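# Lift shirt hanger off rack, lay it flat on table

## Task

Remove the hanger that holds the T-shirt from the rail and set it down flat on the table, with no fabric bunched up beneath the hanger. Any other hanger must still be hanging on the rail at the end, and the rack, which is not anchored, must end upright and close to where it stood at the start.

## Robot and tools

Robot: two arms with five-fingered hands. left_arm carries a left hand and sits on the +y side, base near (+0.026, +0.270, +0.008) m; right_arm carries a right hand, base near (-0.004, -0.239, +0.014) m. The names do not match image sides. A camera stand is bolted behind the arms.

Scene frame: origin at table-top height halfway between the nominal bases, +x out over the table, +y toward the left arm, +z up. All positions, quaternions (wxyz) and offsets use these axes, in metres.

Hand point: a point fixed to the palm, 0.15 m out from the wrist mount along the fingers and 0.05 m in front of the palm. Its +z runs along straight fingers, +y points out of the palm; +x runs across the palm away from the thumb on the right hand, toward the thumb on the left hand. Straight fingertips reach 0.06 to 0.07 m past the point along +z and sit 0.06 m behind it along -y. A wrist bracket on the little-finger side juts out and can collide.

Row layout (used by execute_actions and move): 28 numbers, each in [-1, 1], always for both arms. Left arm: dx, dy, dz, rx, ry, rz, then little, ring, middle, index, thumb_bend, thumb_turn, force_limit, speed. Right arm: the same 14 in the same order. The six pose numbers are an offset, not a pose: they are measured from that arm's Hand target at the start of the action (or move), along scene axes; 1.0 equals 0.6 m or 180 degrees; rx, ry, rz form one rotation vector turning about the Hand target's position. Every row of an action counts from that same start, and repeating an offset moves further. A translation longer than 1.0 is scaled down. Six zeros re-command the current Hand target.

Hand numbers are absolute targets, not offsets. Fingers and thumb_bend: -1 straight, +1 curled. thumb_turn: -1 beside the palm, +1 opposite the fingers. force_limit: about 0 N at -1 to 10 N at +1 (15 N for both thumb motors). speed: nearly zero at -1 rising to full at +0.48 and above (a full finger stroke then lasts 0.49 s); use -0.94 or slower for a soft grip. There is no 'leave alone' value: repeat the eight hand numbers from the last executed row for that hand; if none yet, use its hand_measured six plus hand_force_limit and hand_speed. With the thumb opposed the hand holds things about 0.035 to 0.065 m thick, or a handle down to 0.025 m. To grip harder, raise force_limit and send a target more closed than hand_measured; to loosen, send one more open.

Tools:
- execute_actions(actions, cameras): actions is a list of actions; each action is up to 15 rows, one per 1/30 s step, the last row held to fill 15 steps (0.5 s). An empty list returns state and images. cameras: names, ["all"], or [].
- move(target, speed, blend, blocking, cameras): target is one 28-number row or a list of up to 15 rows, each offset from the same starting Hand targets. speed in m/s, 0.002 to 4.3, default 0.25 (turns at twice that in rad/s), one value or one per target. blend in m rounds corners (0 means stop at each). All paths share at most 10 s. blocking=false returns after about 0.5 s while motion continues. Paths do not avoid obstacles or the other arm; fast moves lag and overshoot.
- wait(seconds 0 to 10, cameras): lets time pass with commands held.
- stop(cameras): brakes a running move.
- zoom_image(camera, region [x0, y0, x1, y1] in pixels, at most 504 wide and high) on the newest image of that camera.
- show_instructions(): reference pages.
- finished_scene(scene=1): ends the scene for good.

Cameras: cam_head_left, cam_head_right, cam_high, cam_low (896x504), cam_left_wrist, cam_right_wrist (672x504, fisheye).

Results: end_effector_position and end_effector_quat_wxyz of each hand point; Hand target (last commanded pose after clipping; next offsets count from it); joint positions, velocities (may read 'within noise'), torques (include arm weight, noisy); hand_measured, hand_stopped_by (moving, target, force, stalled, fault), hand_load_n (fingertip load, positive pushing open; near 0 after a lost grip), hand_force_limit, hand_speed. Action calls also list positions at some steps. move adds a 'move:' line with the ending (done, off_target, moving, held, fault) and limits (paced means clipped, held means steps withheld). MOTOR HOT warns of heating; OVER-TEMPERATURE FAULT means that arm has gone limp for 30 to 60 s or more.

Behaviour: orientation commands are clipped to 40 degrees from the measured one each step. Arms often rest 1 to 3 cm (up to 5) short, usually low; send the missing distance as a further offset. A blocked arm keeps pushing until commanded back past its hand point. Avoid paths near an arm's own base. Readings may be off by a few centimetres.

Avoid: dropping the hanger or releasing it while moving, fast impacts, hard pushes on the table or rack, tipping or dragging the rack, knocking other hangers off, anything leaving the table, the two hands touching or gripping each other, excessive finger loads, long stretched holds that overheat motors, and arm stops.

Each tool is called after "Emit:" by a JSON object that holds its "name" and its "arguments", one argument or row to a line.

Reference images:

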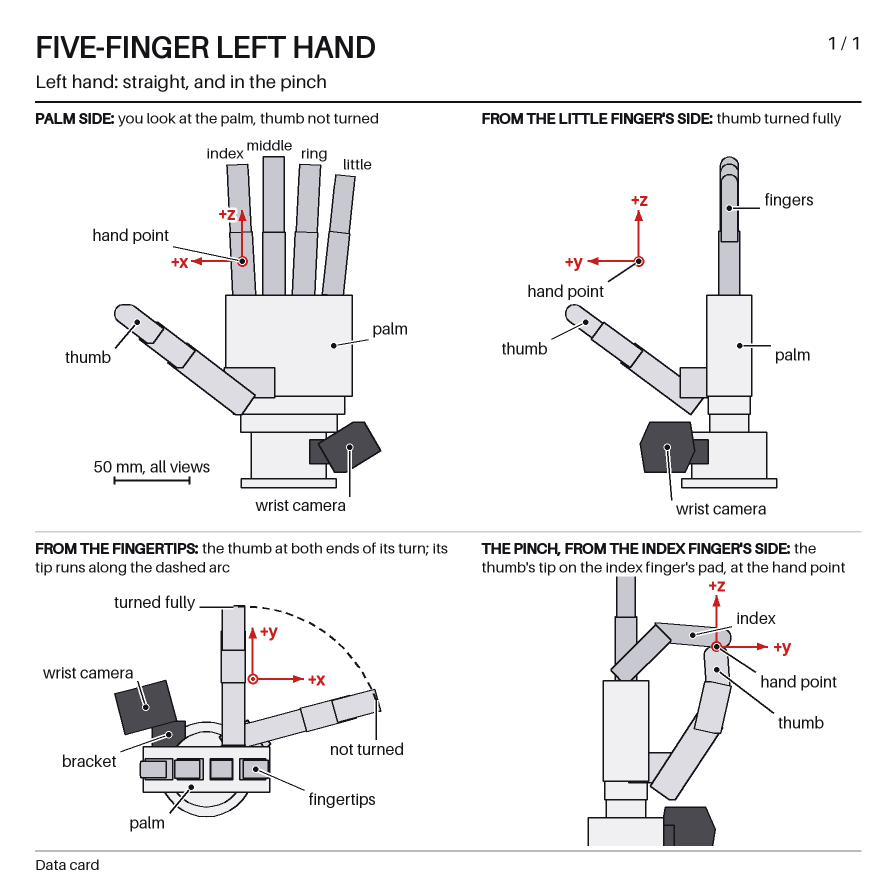

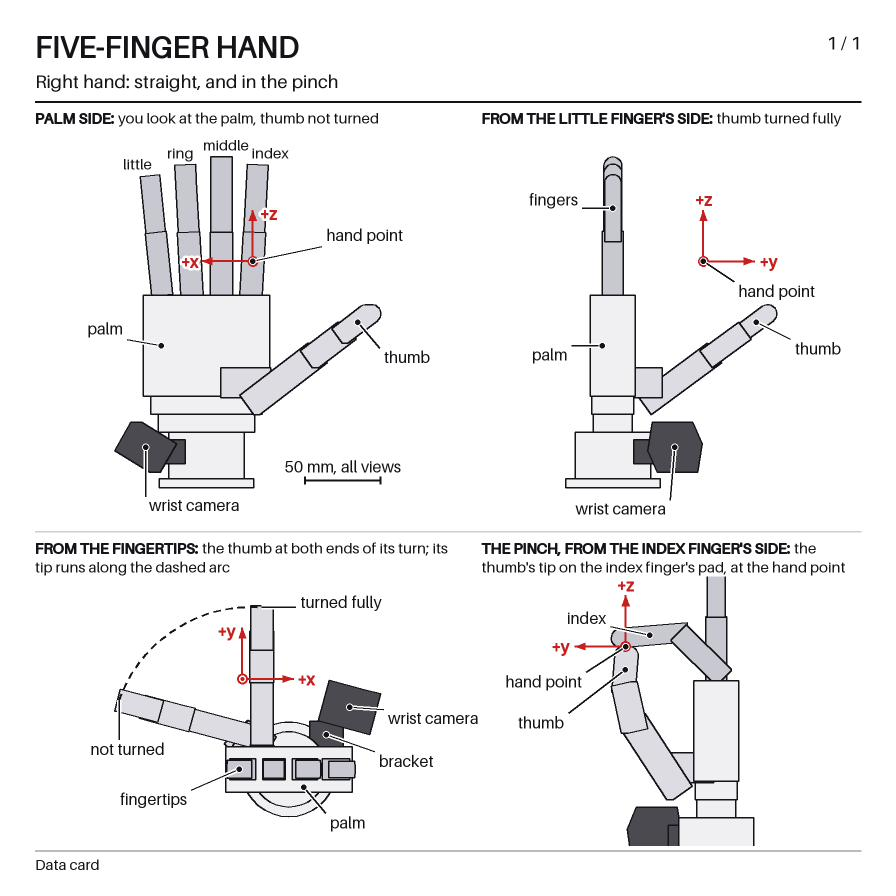

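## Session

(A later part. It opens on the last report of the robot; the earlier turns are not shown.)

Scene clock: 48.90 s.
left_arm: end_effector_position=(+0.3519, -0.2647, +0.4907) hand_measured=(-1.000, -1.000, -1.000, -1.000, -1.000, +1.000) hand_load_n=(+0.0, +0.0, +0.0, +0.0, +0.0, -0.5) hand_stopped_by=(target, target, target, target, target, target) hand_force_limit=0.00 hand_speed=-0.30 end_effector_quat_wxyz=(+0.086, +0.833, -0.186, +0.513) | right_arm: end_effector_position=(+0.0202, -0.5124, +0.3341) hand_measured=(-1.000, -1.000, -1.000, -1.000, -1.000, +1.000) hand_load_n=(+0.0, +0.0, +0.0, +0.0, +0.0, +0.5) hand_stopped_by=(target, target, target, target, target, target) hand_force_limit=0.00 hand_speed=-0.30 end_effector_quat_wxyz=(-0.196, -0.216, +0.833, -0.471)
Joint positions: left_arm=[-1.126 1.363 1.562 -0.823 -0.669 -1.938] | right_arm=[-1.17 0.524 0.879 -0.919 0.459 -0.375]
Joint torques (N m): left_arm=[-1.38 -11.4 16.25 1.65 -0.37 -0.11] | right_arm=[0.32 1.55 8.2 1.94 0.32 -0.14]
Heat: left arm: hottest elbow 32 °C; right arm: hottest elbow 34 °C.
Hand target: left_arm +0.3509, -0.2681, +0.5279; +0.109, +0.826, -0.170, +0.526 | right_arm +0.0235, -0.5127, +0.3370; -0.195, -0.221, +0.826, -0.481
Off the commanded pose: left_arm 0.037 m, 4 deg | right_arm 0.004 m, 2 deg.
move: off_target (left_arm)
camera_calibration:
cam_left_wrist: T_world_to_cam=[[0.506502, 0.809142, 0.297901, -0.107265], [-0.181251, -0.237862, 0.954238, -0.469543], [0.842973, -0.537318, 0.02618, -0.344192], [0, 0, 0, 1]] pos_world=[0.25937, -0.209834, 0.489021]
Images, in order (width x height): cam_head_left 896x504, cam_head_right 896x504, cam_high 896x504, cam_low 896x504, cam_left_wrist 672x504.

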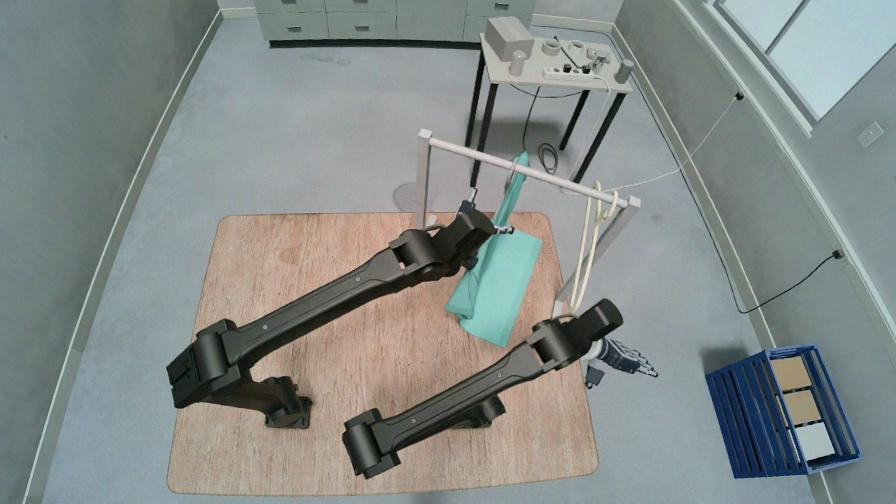

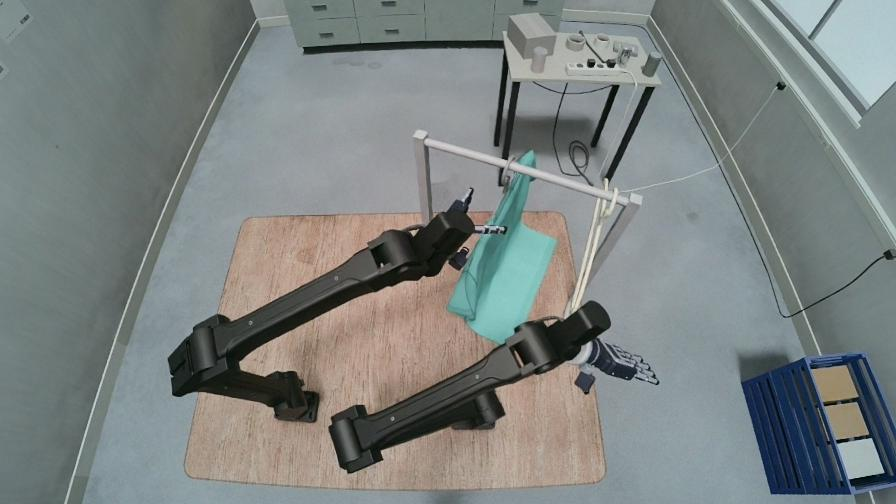

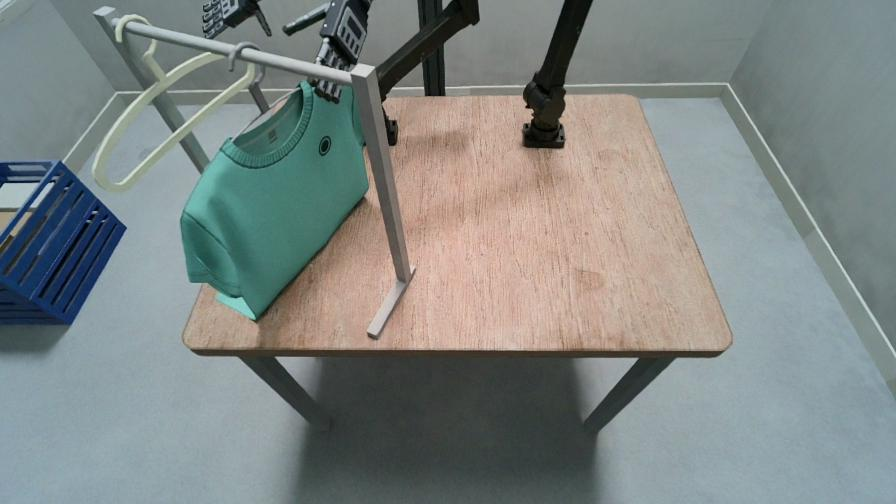

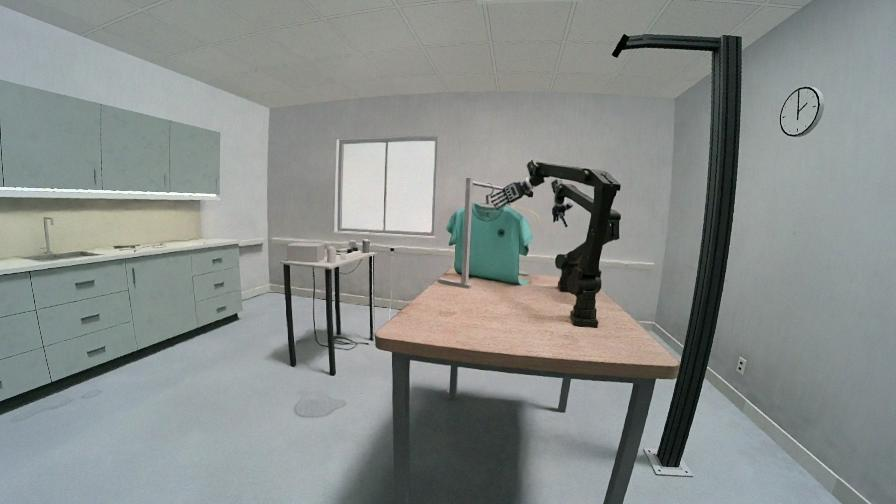

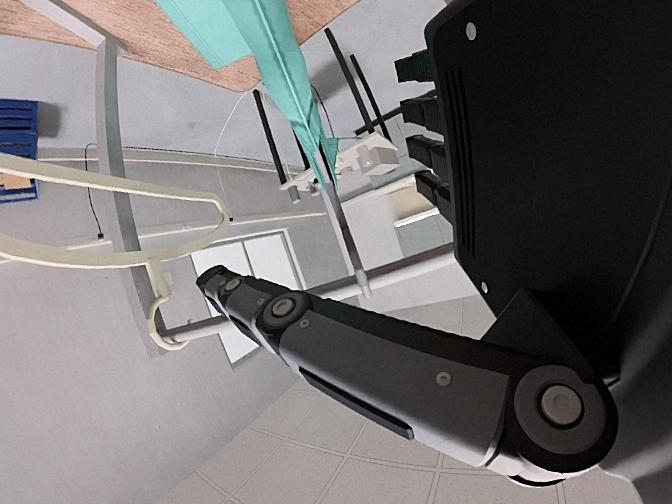

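Emit:
{"name": "move", "arguments": {
  "target": [
    [0.102,-0.055,-0.03,0,0,0,-1,-1,-1,-1,-1,1,0,-0.3,0,0,0,0,0,0,-1,-1,-1,-1,-1,1,0,-0.3]
  ],
  "speed": 0.08,
  "cameras": ["cam_left_wrist","cam_head_right","cam_high"]
}}

Emit:
{"name": "zoom_image", "arguments": {
  "camera": "cam_left_wrist",
  "region": [250, 100, 470, 320]
}}

Emit:
{"name": "zoom_image", "arguments": {
  "camera": "cam_high",
  "region": [195, 0, 395, 150]
}}

Emit:
{"name": "zoom_image", "arguments": {
  "camera": "cam_head_right",
  "region": [430, 130, 560, 260]
}}

Scene clock: 50.87 s.
left_arm: end_effector_position=(+0.4040, -0.2975, +0.4689) hand_measured=(-1.000, -1.000, -1.000, -1.000, -1.000, +1.000) hand_load_n=(+0.0, +0.0, +0.0, +0.0, +0.0, -0.5) hand_stopped_by=(target, target, target, target, target, target) hand_force_limit=0.00 hand_speed=-0.30 end_effector_quat_wxyz=(+0.089, +0.839, -0.183, +0.505) | right_arm: end_effector_position=(+0.0202, -0.5124, +0.3341) hand_measured=(-1.000, -1.000, -1.000, -1.000, -1.000, +1.000) hand_load_n=(+0.0, +0.0, +0.0, +0.0, +0.0, +0.0) hand_stopped_by=(target, target, target, target, target, target) hand_force_limit=0.00 hand_speed=-0.30 end_effector_quat_wxyz=(-0.196, -0.216, +0.833, -0.471)
Joint positions: left_arm=[-1.055 1.491 1.641 -0.763 -0.602 -1.909] | right_arm=[-1.17 0.524 0.879 -0.919 0.459 -0.375]
Joint torques (N m): left_arm=[-1.08 -13.39 16.61 2.62 -0.15 0.14] | right_arm=[0.73 1.55 8.27 2.03 0.32 -0.17]
Heat: left arm: hottest elbow 32 °C; right arm: hottest elbow 34 °C.
Hand target: left_arm +0.4122, -0.3009, +0.5098; +0.109, +0.826, -0.170, +0.526 | right_arm +0.0235, -0.5127, +0.3370; -0.195, -0.221, +0.826, -0.481
Off the commanded pose: left_arm 0.042 m, 4 deg | right_arm 0.004 m, 2 deg.
move: off_target (left_arm)
camera_calibration:
cam_left_wrist: T_world_to_cam=[[0.5102, 0.811604, 0.284597, -0.0951195], [-0.160877, -0.235006, 0.958588, -0.456556], [0.844875, -0.534857, 0.0106682, -0.397923], [0, 0, 0, 1]] pos_world=[0.311276, -0.242925, 0.468965]
Images, in order (width x height): cam_head_right 896x504, cam_high 896x504, cam_left_wrist 672x504.

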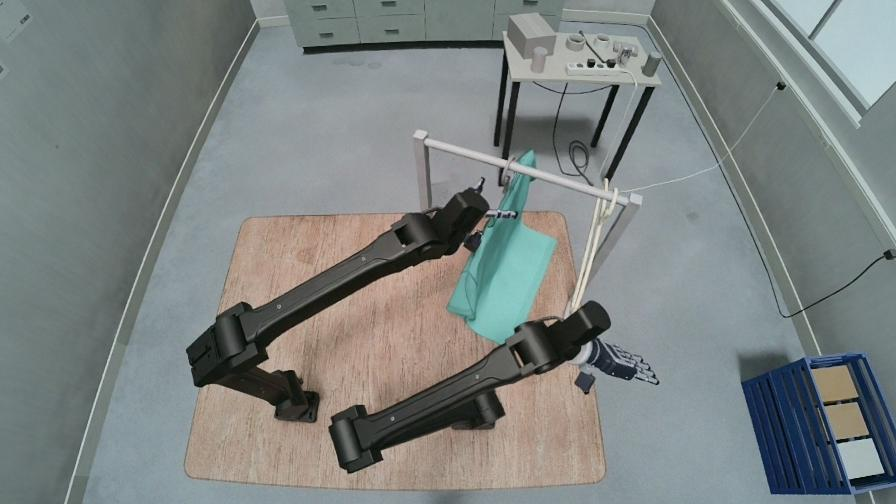

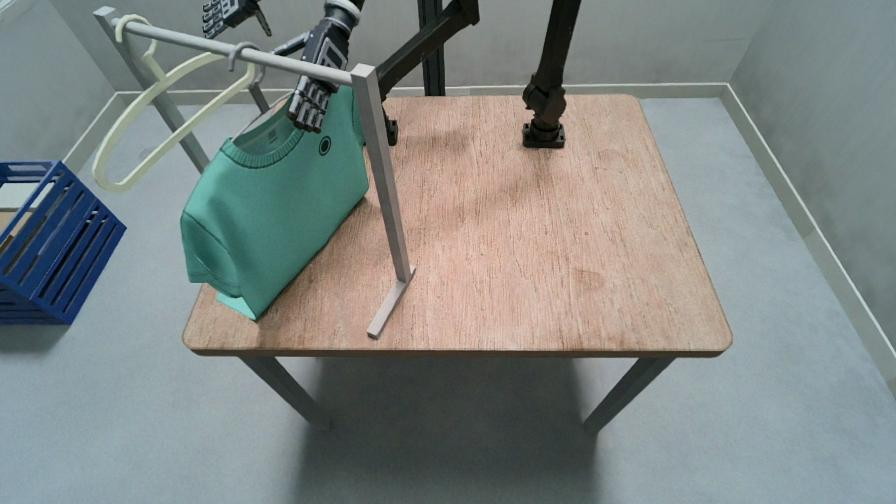

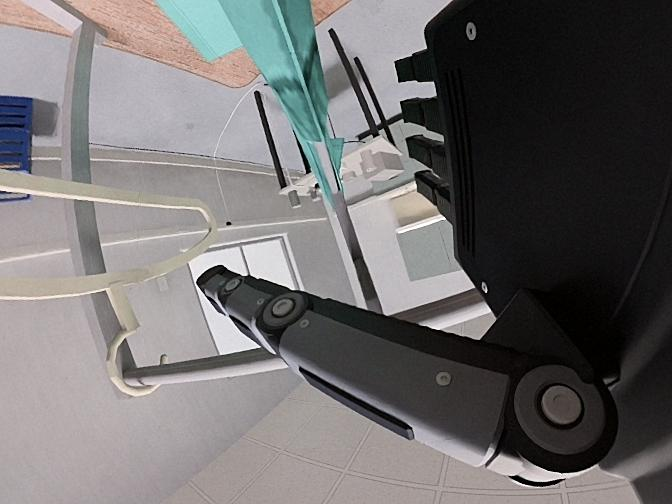

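Scaled by 2.291 from the camera's 672x504 image, which has a finer 960x720 frame.

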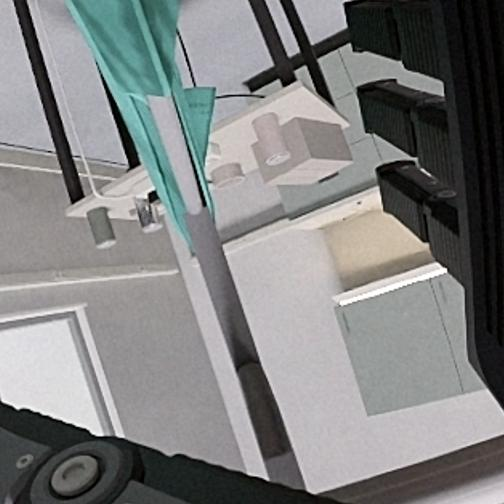

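Scaled by 2.520.

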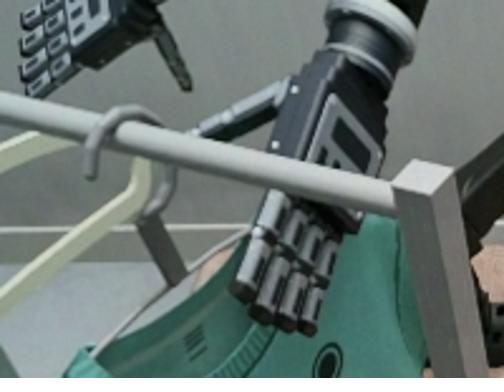

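Scaled by 3.877.

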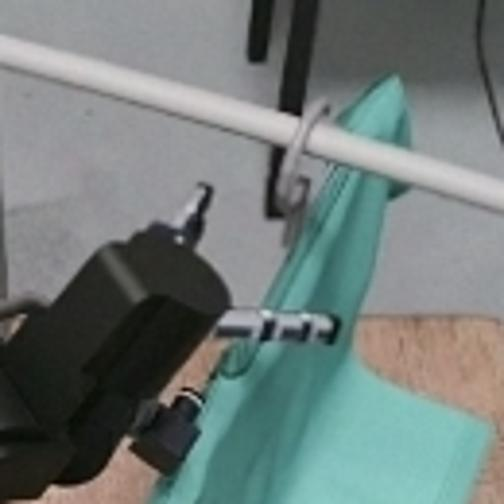

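Emit:
{"name": "move", "arguments": {
  "target": [
    [0.0933,-0.0467,0.010,0,0,0,-1,-1,-1,-1,-1,1,0,-0.3,0,0,0,0,0,0,-1,-1,-1,-1,-1,1,0,-0.3]
  ],
  "speed": 0.07,
  "cameras": ["cam_left_wrist","cam_head_right","cam_high","cam_head_left"]
}}

Emit:
{"name": "zoom_image", "arguments": {
  "camera": "cam_left_wrist",
  "region": [250, 100, 470, 320]
}}

Emit:
{"name": "zoom_image", "arguments": {
  "camera": "cam_high",
  "region": [195, 0, 395, 150]
}}

Emit:
{"name": "zoom_image", "arguments": {
  "camera": "cam_head_right",
  "region": [430, 130, 560, 260]
}}

Scene clock: 52.67 s.
left_arm: end_effector_position=(+0.4608, -0.3289, +0.4806) hand_measured=(-1.000, -1.000, -1.000, -1.000, -1.000, +1.000) hand_load_n=(+0.0, +0.0, +0.0, +0.0, +0.0, +0.0) hand_stopped_by=(target, target, target, target, target, target) hand_force_limit=0.00 hand_speed=-0.30 end_effector_quat_wxyz=(+0.097, +0.836, -0.178, +0.510) | right_arm: end_effector_position=(+0.0202, -0.5124, +0.3341) hand_measured=(-1.000, -1.000, -1.000, -1.000, -1.000, +1.000) hand_load_n=(+0.0, +0.0, +0.0, +0.0, +0.0, +0.0) hand_stopped_by=(target, target, target, target, target, target) hand_force_limit=0.00 hand_speed=-0.30 end_effector_quat_wxyz=(-0.196, -0.216, +0.833, -0.471)
Joint positions: left_arm=[-0.99 1.635 1.825 -0.76 -0.545 -1.869] | right_arm=[-1.17 0.524 0.879 -0.919 0.459 -0.375]
Joint torques (N m): left_arm=[0.56 -15.97 16.35 1.88 -0.11 0.11] | right_arm=[0.62 1.67 8.28 2.02 0.31 -0.16]
Heat: left arm: hottest elbow 33 °C; right arm: hottest elbow 34 °C.
Hand target: left_arm +0.4681, -0.3291, +0.5159; +0.109, +0.826, -0.170, +0.526 | right_arm +0.0235, -0.5127, +0.3370; -0.195, -0.221, +0.826, -0.481
Off the commanded pose: left_arm 0.036 m, 3 deg | right_arm 0.004 m, 2 deg.
move: off_target (left_arm)
camera_calibration:
cam_left_wrist: T_world_to_cam=[[0.508631, 0.817118, 0.271317, -0.093005], [-0.167288, -0.215328, 0.962106, -0.458308], [0.844576, -0.534746, 0.0271714, -0.470579], [0, 0, 0, 1]] pos_world=[0.368076, -0.27433, 0.478961]
Images, in order (width x height): cam_head_left 896x504, cam_head_right 896x504, cam_high 896x504, cam_left_wrist 672x504.

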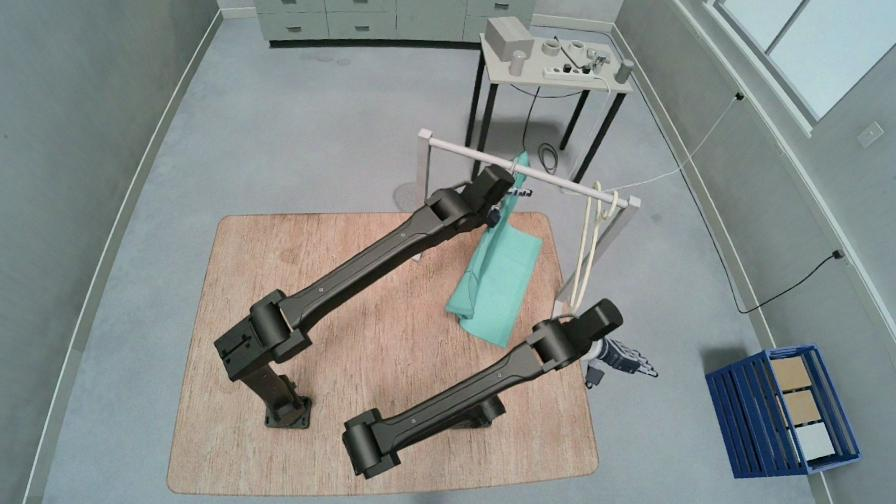

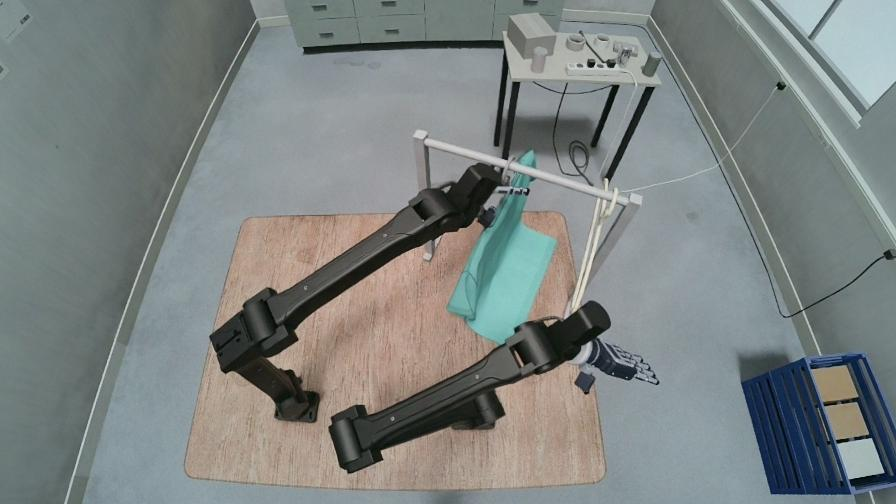

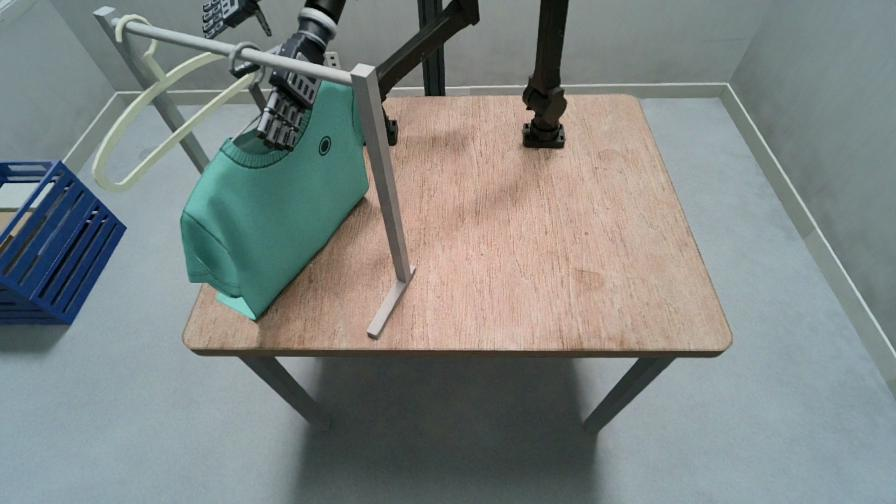

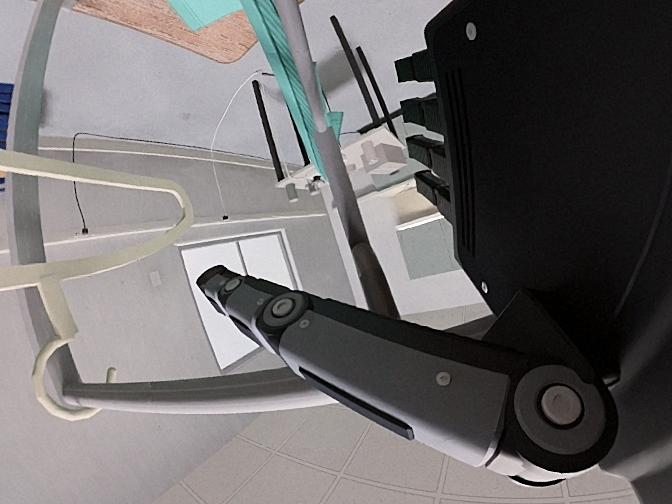

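Scaled by 2.291 from the camera's 672x504 image, which has a finer 960x720 frame.

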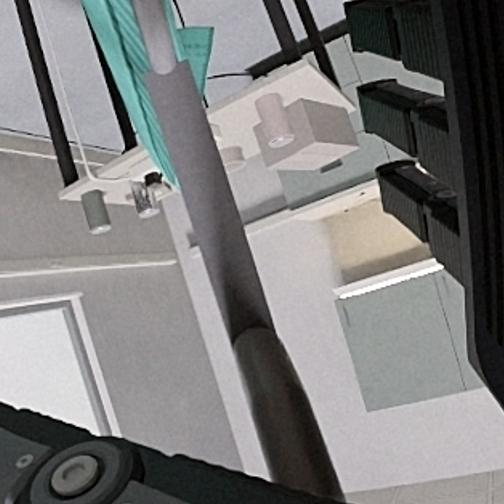

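Scaled by 2.520.

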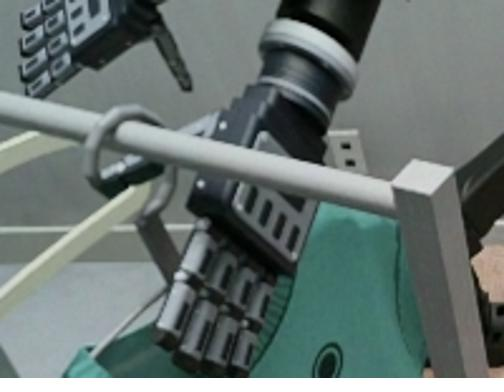

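Scaled by 3.877.

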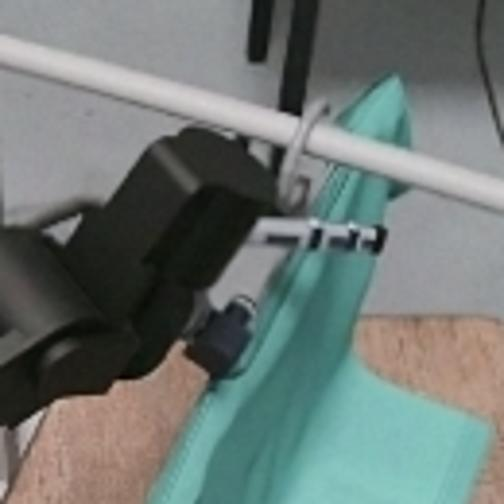

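Emit:
{"name": "move", "arguments": {
  "target": [
    [-0.0145,0.0193,-0.0152,0,0,0,-1,-1,-1,-1,-1,1,0,-0.3,0,0,0,0,0,0,-1,-1,-1,-1,-1,1,0,-0.3]
  ],
  "speed": 0.05,
  "cameras": ["cam_left_wrist"]
}}

Emit:
{"name": "zoom_image", "arguments": {
  "camera": "cam_left_wrist",
  "region": [250, 80, 470, 320]
}}

Scene clock: 54.20 s.
left_arm: end_effector_position=(+0.4572, -0.3233, +0.4909) hand_measured=(-1.000, -1.000, -1.000, -1.000, -1.000, +1.000) hand_load_n=(+0.0, +0.0, +0.0, +0.0, +0.0, +0.0) hand_stopped_by=(target, target, target, target, target, target) hand_force_limit=0.00 hand_speed=-0.30 end_effector_quat_wxyz=(+0.103, +0.833, -0.175, +0.515) | right_arm: end_effector_position=(+0.0202, -0.5124, +0.3341) hand_measured=(-1.000, -1.000, -1.000, -1.000, -1.000, +1.000) hand_load_n=(+0.0, +0.0, +0.0, +0.0, +0.0, +0.0) hand_stopped_by=(target, target, target, target, target, target) hand_force_limit=0.00 hand_speed=-0.30 end_effector_quat_wxyz=(-0.196, -0.216, +0.833, -0.471)
Joint positions: left_arm=[-0.99 1.614 1.814 -0.751 -0.545 -1.869] | right_arm=[-1.17 0.524 0.879 -0.919 0.459 -0.375]
Joint torques (N m): left_arm=[0.09 -17.2 10.99 2.76 -0.2 0.08] | right_arm=[0.56 1.67 8.14 1.96 0.32 -0.17]
Heat: left arm: hottest elbow 33 °C; right arm: hottest elbow 34 °C.
Hand target: left_arm +0.4593, -0.3175, +0.5068; +0.109, +0.826, -0.170, +0.526 | right_arm +0.0235, -0.5127, +0.3370; -0.195, -0.221, +0.826, -0.481
Off the commanded pose: left_arm 0.017 m, 2 deg | right_arm 0.004 m, 2 deg.
move: off_target (left_arm)
camera_calibration:
cam_left_wrist: T_world_to_cam=[[0.506472, 0.821107, 0.26319, -0.09228], [-0.176914, -0.199783, 0.963736, -0.458966], [0.843912, -0.534667, 0.0440809, -0.47284], [0, 0, 0, 1]] pos_world=[0.364575, -0.268734, 0.487453]
Images, in order (width x height): cam_left_wrist 672x504.

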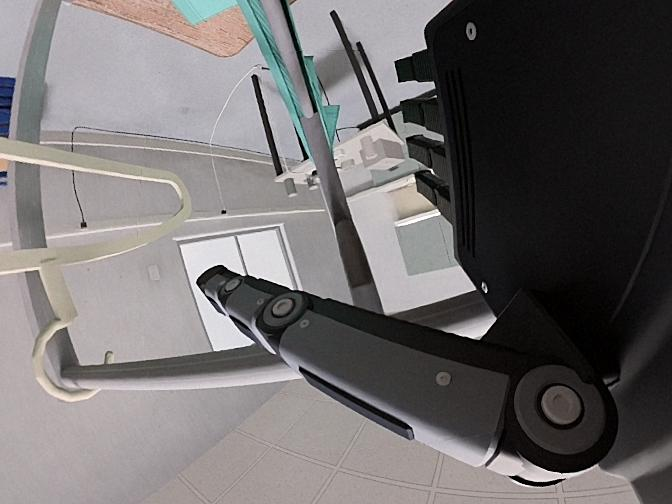

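Scaled by 2.100 from the camera's 672x504 image, which has a finer 960x720 frame.

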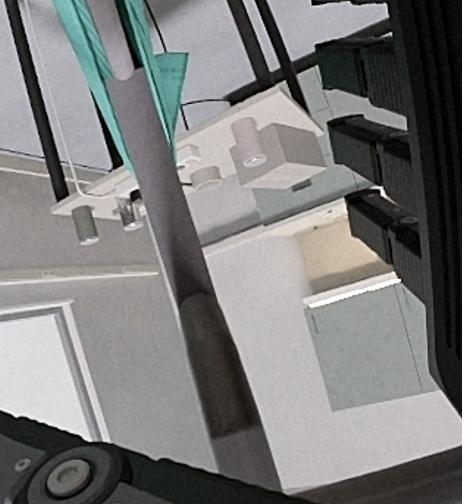

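Emit:
{"name": "move", "arguments": {
  "target": [
    [-0.009,0.006,-0.042,0,0,0,-1,-1,-1,-1,-1,1,0,-0.3,0,0,0,0,0,0,-1,-1,-1,-1,-1,1,0,-0.3]
  ],
  "speed": 0.05,
  "cameras": ["cam_left_wrist"]
}}

Scene clock: 55.63 s.
left_arm: end_effector_position=(+0.4546, -0.3181, +0.4621) hand_measured=(-1.000, -1.000, -1.000, -1.000, -1.000, +1.000) hand_load_n=(+0.0, +0.0, +0.0, +0.0, +0.0, +0.0) hand_stopped_by=(target, target, target, target, target, target) hand_force_limit=0.00 hand_speed=-0.30 end_effector_quat_wxyz=(+0.100, +0.834, -0.176, +0.514) | right_arm: end_effector_position=(+0.0202, -0.5124, +0.3341) hand_measured=(-1.000, -1.000, -1.000, -1.000, -1.000, +1.000) hand_load_n=(+0.0, +0.0, +0.0, +0.0, +0.0, +0.0) hand_stopped_by=(target, target, target, target, target, target) hand_force_limit=0.00 hand_speed=-0.30 end_effector_quat_wxyz=(-0.196, -0.216, +0.833, -0.471)
Joint positions: left_arm=[-0.99 1.588 1.711 -0.68 -0.547 -1.869] | right_arm=[-1.17 0.524 0.879 -0.919 0.459 -0.375]
Joint torques (N m): left_arm=[-0.79 -15.79 11.48 2.58 -0.26 0.09] | right_arm=[0.38 1.79 8.18 2.09 0.32 -0.17]
Heat: left arm: hottest elbow 33 °C; right arm: hottest elbow 34 °C.
Hand target: left_arm +0.4539, -0.3139, +0.4817; +0.109, +0.826, -0.170, +0.526 | right_arm +0.0235, -0.5127, +0.3370; -0.195, -0.221, +0.826, -0.481
Off the commanded pose: left_arm 0.020 m, 2 deg | right_arm 0.004 m, 2 deg.
move: off_target (left_arm)
camera_calibration:
cam_left_wrist: T_world_to_cam=[[0.505521, 0.820378, 0.267261, -0.089373], [-0.174088, -0.206403, 0.962856, -0.433691], [0.845069, -0.533271, 0.0384767, -0.463988], [0, 0, 0, 1]] pos_world=[0.361782, -0.263627, 0.45932]
Images, in order (width x height): cam_left_wrist 672x504.

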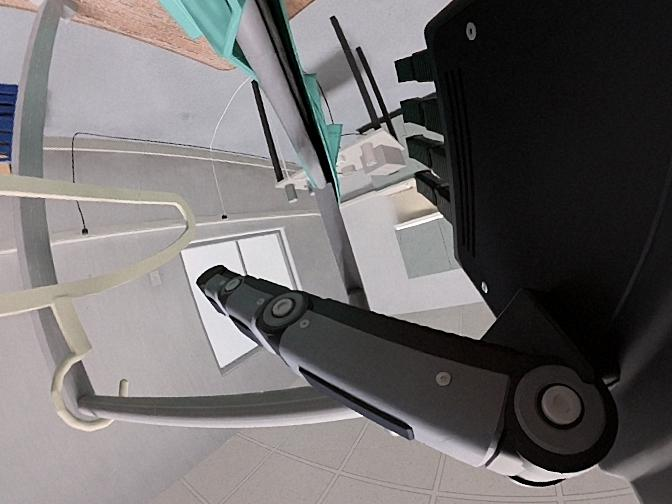

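Emit:
{"name": "move", "arguments": {
  "target": [
    [-0.003,0.0,0.022,0,0,0,-1,-1,-1,-1,-1,1,0,-0.3,0,0,0,0,0,0,-1,-1,-1,-1,-1,1,0,-0.3]
  ],
  "speed": 0.05,
  "cameras": ["cam_left_wrist"]
}}

Scene clock: 56.50 s.
left_arm: end_effector_position=(+0.4543, -0.3169, +0.4595) hand_measured=(-1.000, -1.000, -1.000, -1.000, -1.000, +1.000) hand_load_n=(+0.0, +0.0, +0.0, +0.0, +0.0, +0.0) hand_stopped_by=(target, target, target, target, target, target) hand_force_limit=0.00 hand_speed=-0.30 end_effector_quat_wxyz=(+0.096, +0.836, -0.177, +0.511) | right_arm: end_effector_position=(+0.0202, -0.5124, +0.3341) hand_measured=(-1.000, -1.000, -1.000, -1.000, -1.000, +1.000) hand_load_n=(+0.0, +0.0, +0.0, +0.0, +0.0, +0.0) hand_stopped_by=(target, target, target, target, target, target) hand_force_limit=0.00 hand_speed=-0.30 end_effector_quat_wxyz=(-0.196, -0.216, +0.833, -0.471)
Joint positions: left_arm=[-0.99 1.588 1.711 -0.691 -0.549 -1.869] | right_arm=[-1.17 0.524 0.879 -0.919 0.459 -0.375]
Joint torques (N m): left_arm=[-2.08 -16.56 14.76 1.59 -0.25 0.05] | right_arm=[0.56 1.79 8.21 2.06 0.32 -0.16]
Heat: left arm: hottest elbow 33 °C; right arm: hottest elbow 34 °C.
Hand target: left_arm +0.4521, -0.3139, +0.4949; +0.109, +0.826, -0.170, +0.526 | right_arm +0.0235, -0.5127, +0.3370; -0.195, -0.221, +0.826, -0.481
Off the commanded pose: left_arm 0.036 m, 3 deg | right_arm 0.004 m, 2 deg.
move: off_target (left_arm)
camera_calibration:
cam_left_wrist: T_world_to_cam=[[0.505117, 0.818761, 0.272923, -0.0925117], [-0.169303, -0.216083, 0.961584, -0.43563], [0.846282, -0.53192, 0.029471, -0.458964], [0, 0, 0, 1]] pos_world=[0.361388, -0.262519, 0.45767]
Images, in order (width x height): cam_left_wrist 672x504.

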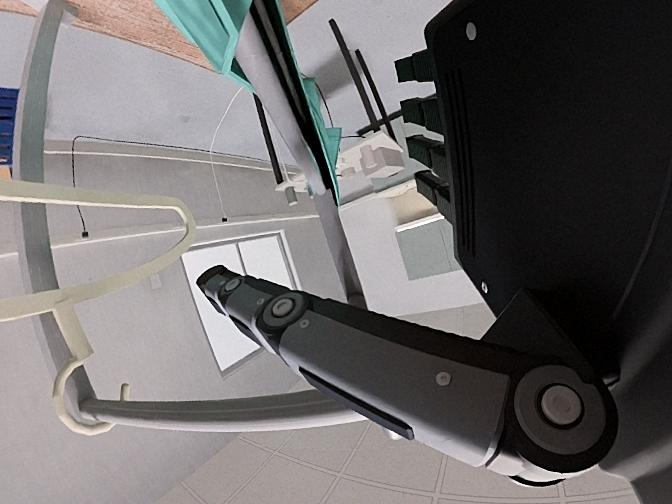

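Emit:
{"name": "move", "arguments": {
  "target": [
    [-0.013,0.005,0.010,0,0,0,-1,-1,-1,-1,-1,1,0,-0.3,0,0,0,0,0,0,-1,-1,-1,-1,-1,1,0,-0.3]
  ],
  "speed": 0.05,
  "cameras": ["cam_left_wrist"]
}}

Scene clock: 57.83 s.
left_arm: end_effector_position=(+0.4517, -0.3102, +0.4663) hand_measured=(-1.000, -1.000, -1.000, -1.000, -1.000, +1.000) hand_load_n=(+0.0, +0.0, +0.0, +0.0, +0.0, -0.5) hand_stopped_by=(target, target, target, target, target, target) hand_force_limit=0.00 hand_speed=-0.30 end_effector_quat_wxyz=(+0.092, +0.836, -0.176, +0.512) | right_arm: end_effector_position=(+0.0202, -0.5124, +0.3341) hand_measured=(-1.000, -1.000, -1.000, -1.000, -1.000, +1.000) hand_load_n=(-0.5, +0.0, -0.5, +0.0, +0.0, +0.0) hand_stopped_by=(target, target, target, target, target, target) hand_force_limit=0.00 hand_speed=-0.30 end_effector_quat_wxyz=(-0.196, -0.216, +0.833, -0.471)
Joint positions: left_arm=[-0.99 1.573 1.711 -0.708 -0.557 -1.869] | right_arm=[-1.17 0.524 0.879 -0.919 0.459 -0.375]
Joint torques (N m): left_arm=[-1.73 -16.85 14.42 1.63 -0.22 0.02] | right_arm=[0.73 1.55 8.25 2.04 0.32 -0.17]
Heat: left arm: hottest elbow 33 °C; right arm: hottest elbow 34 °C.
Hand target: left_arm +0.4444, -0.3108, +0.5009; +0.109, +0.826, -0.170, +0.526 | right_arm +0.0235, -0.5127, +0.3370; -0.195, -0.221, +0.826, -0.481
Off the commanded pose: left_arm 0.035 m, 3 deg | right_arm 0.004 m, 2 deg.
move: off_target (left_arm)
camera_calibration:
cam_left_wrist: T_world_to_cam=[[0.499138, 0.820952, 0.277307, -0.0971471], [-0.170739, -0.220571, 0.960311, -0.441301], [0.849535, -0.526675, 0.0300728, -0.453623], [0, 0, 0, 1]] pos_world=[0.358512, -0.256497, 0.464367]
Images, in order (width x height): cam_left_wrist 672x504.

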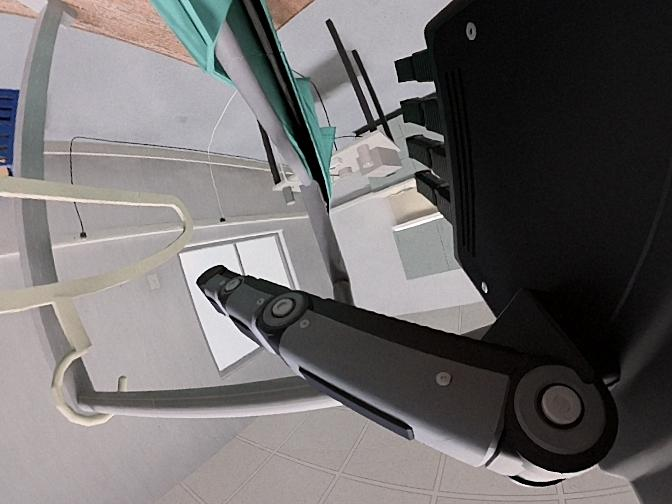

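Emit:
{"name": "zoom_image", "arguments": {
  "camera": "cam_left_wrist",
  "region": [230, 80, 450, 320]
}}

Scaled by 2.100 from the camera's 672x504 image, which has a finer 960x720 frame.

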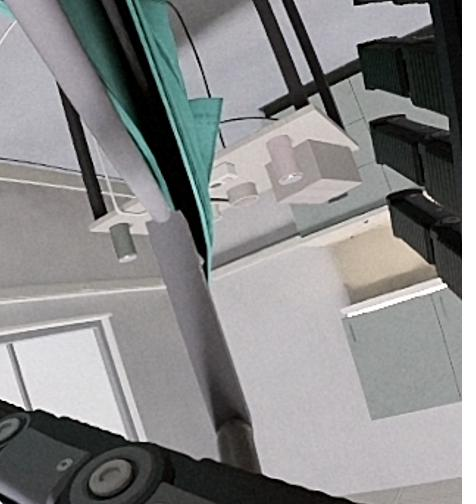

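Emit:
{"name": "move", "arguments": {
  "target": [
    [-0.0,-0.018,0.002,0,0,0,-1,-1,-1,-1,-1,1,0,-0.3,0,0,0,0,0,0,-1,-1,-1,-1,-1,1,0,-0.3]
  ],
  "speed": 0.05,
  "cameras": ["cam_left_wrist"]
}}

Emit:
{"name": "zoom_image", "arguments": {
  "camera": "cam_left_wrist",
  "region": [230, 80, 450, 320]
}}

Scene clock: 59.03 s.
left_arm: end_effector_position=(+0.4469, -0.3127, +0.4695) hand_measured=(-1.000, -1.000, -1.000, -1.000, -1.000, +1.000) hand_load_n=(+0.0, +0.0, -0.5, +0.0, +0.0, +0.0) hand_stopped_by=(target, target, target, target, target, target) hand_force_limit=0.00 hand_speed=-0.30 end_effector_quat_wxyz=(+0.091, +0.835, -0.178, +0.513) | right_arm: end_effector_position=(+0.0202, -0.5124, +0.3341) hand_measured=(-1.000, -1.000, -1.000, -1.000, -1.000, +1.000) hand_load_n=(+0.0, +0.0, +0.0, +0.0, +0.0, +0.0) hand_stopped_by=(target, target, target, target, target, target) hand_force_limit=0.00 hand_speed=-0.30 end_effector_quat_wxyz=(-0.196, -0.216, +0.833, -0.471)
Joint positions: left_arm=[-1 1.573 1.719 -0.717 -0.566 -1.869] | right_arm=[-1.17 0.524 0.879 -0.919 0.459 -0.375]
Joint torques (N m): left_arm=[-1.44 -14.15 16.39 1.84 -0.32 -0.02] | right_arm=[0.32 1.26 8.24 1.96 0.32 -0.17]
Heat: left arm: hottest elbow 33 °C; right arm: hottest elbow 34 °C.
Hand target: left_arm +0.4444, -0.3216, +0.5021; +0.109, +0.826, -0.170, +0.526 | right_arm +0.0235, -0.5127, +0.3370; -0.195, -0.221, +0.826, -0.481
Off the commanded pose: left_arm 0.034 m, 3 deg | right_arm 0.004 m, 2 deg.
move: off_target (left_arm)
camera_calibration:
cam_left_wrist: T_world_to_cam=[[0.500255, 0.81872, 0.281854, -0.0968317], [-0.174606, -0.223442, 0.958951, -0.444233], [0.84809, -0.528934, 0.031175, -0.451518], [0, 0, 0, 1]] pos_world=[0.353803, -0.258805, 0.467366]
Images, in order (width x height): cam_left_wrist 672x504.

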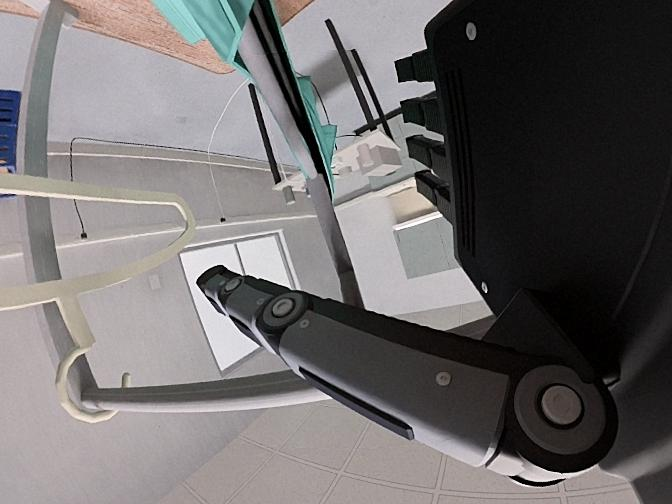

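Scaled by 2.100 from the camera's 672x504 image, which has a finer 960x720 frame.

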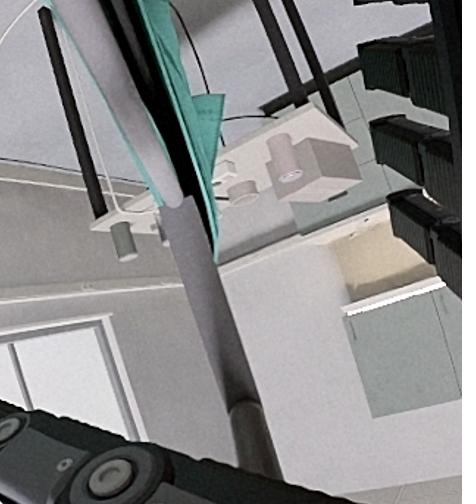

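Emit:
{"name": "move", "arguments": {
  "target": [
    [0.015,-0.004,0.0,0,0,0,-1,-1,-1,-1,-1,1,0,-0.3,0,0,0,0,0,0,-1,-1,-1,-1,-1,1,0,-0.3]
  ],
  "speed": 0.05,
  "cameras": ["cam_left_wrist"]
}}

Emit:
{"name": "zoom_image", "arguments": {
  "camera": "cam_left_wrist",
  "region": [230, 80, 450, 320]
}}

Scene clock: 60.23 s.
left_arm: end_effector_position=(+0.4498, -0.3199, +0.4681) hand_measured=(-1.000, -1.000, -1.000, -1.000, -1.000, +1.000) hand_load_n=(+0.0, +0.0, +0.0, +0.0, +0.0, +0.0) hand_stopped_by=(target, target, target, target, target, target) hand_force_limit=0.00 hand_speed=-0.30 end_effector_quat_wxyz=(+0.094, +0.835, -0.179, +0.512) | right_arm: end_effector_position=(+0.0202, -0.5124, +0.3341) hand_measured=(-1.000, -1.000, -1.000, -1.000, -1.000, +1.000) hand_load_n=(+0.0, +0.0, +0.0, +0.0, +0.0, +0.0) hand_stopped_by=(target, target, target, target, target, target) hand_force_limit=0.00 hand_speed=-0.30 end_effector_quat_wxyz=(-0.196, -0.216, +0.833, -0.471)
Joint positions: left_arm=[-1 1.593 1.739 -0.717 -0.56 -1.869] | right_arm=[-1.17 0.524 0.879 -0.919 0.459 -0.375]
Joint torques (N m): left_arm=[-1.03 -14.56 16.1 1.91 -0.21 0.01] | right_arm=[0.44 1.61 8.21 1.98 0.33 -0.15]
Heat: left arm: hottest elbow 33 °C; right arm: hottest elbow 34 °C.
Hand target: left_arm +0.4534, -0.3240, +0.5021; +0.109, +0.826, -0.170, +0.526 | right_arm +0.0235, -0.5127, +0.3370; -0.195, -0.221, +0.826, -0.481
Off the commanded pose: left_arm 0.034 m, 3 deg | right_arm 0.004 m, 2 deg.
move: off_target (left_arm)
camera_calibration:
cam_left_wrist: T_world_to_cam=[[0.505159, 0.816724, 0.278884, -0.0935033], [-0.173175, -0.220647, 0.959857, -0.444104], [0.845473, -0.533176, 0.0299745, -0.457446], [0, 0, 0, 1]] pos_world=[0.357084, -0.265523, 0.466064]
Images, in order (width x height): cam_left_wrist 672x504.

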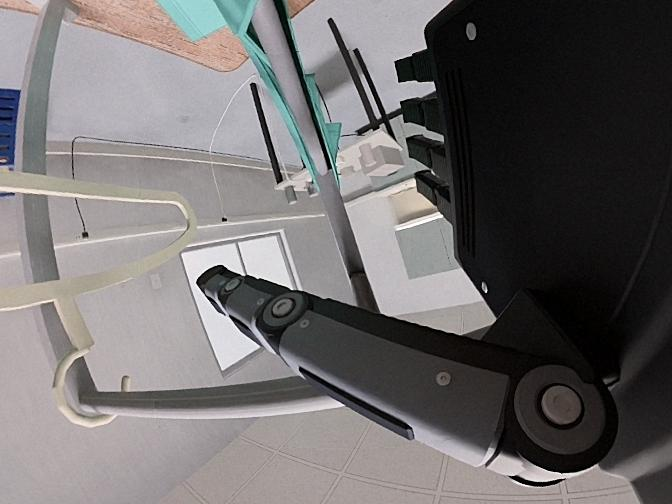

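Scaled by 2.100 from the camera's 672x504 image, which has a finer 960x720 frame.

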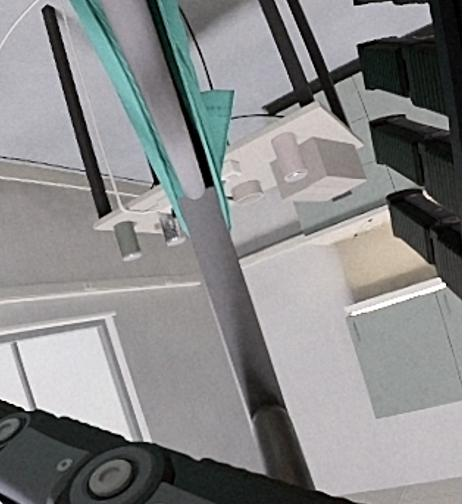

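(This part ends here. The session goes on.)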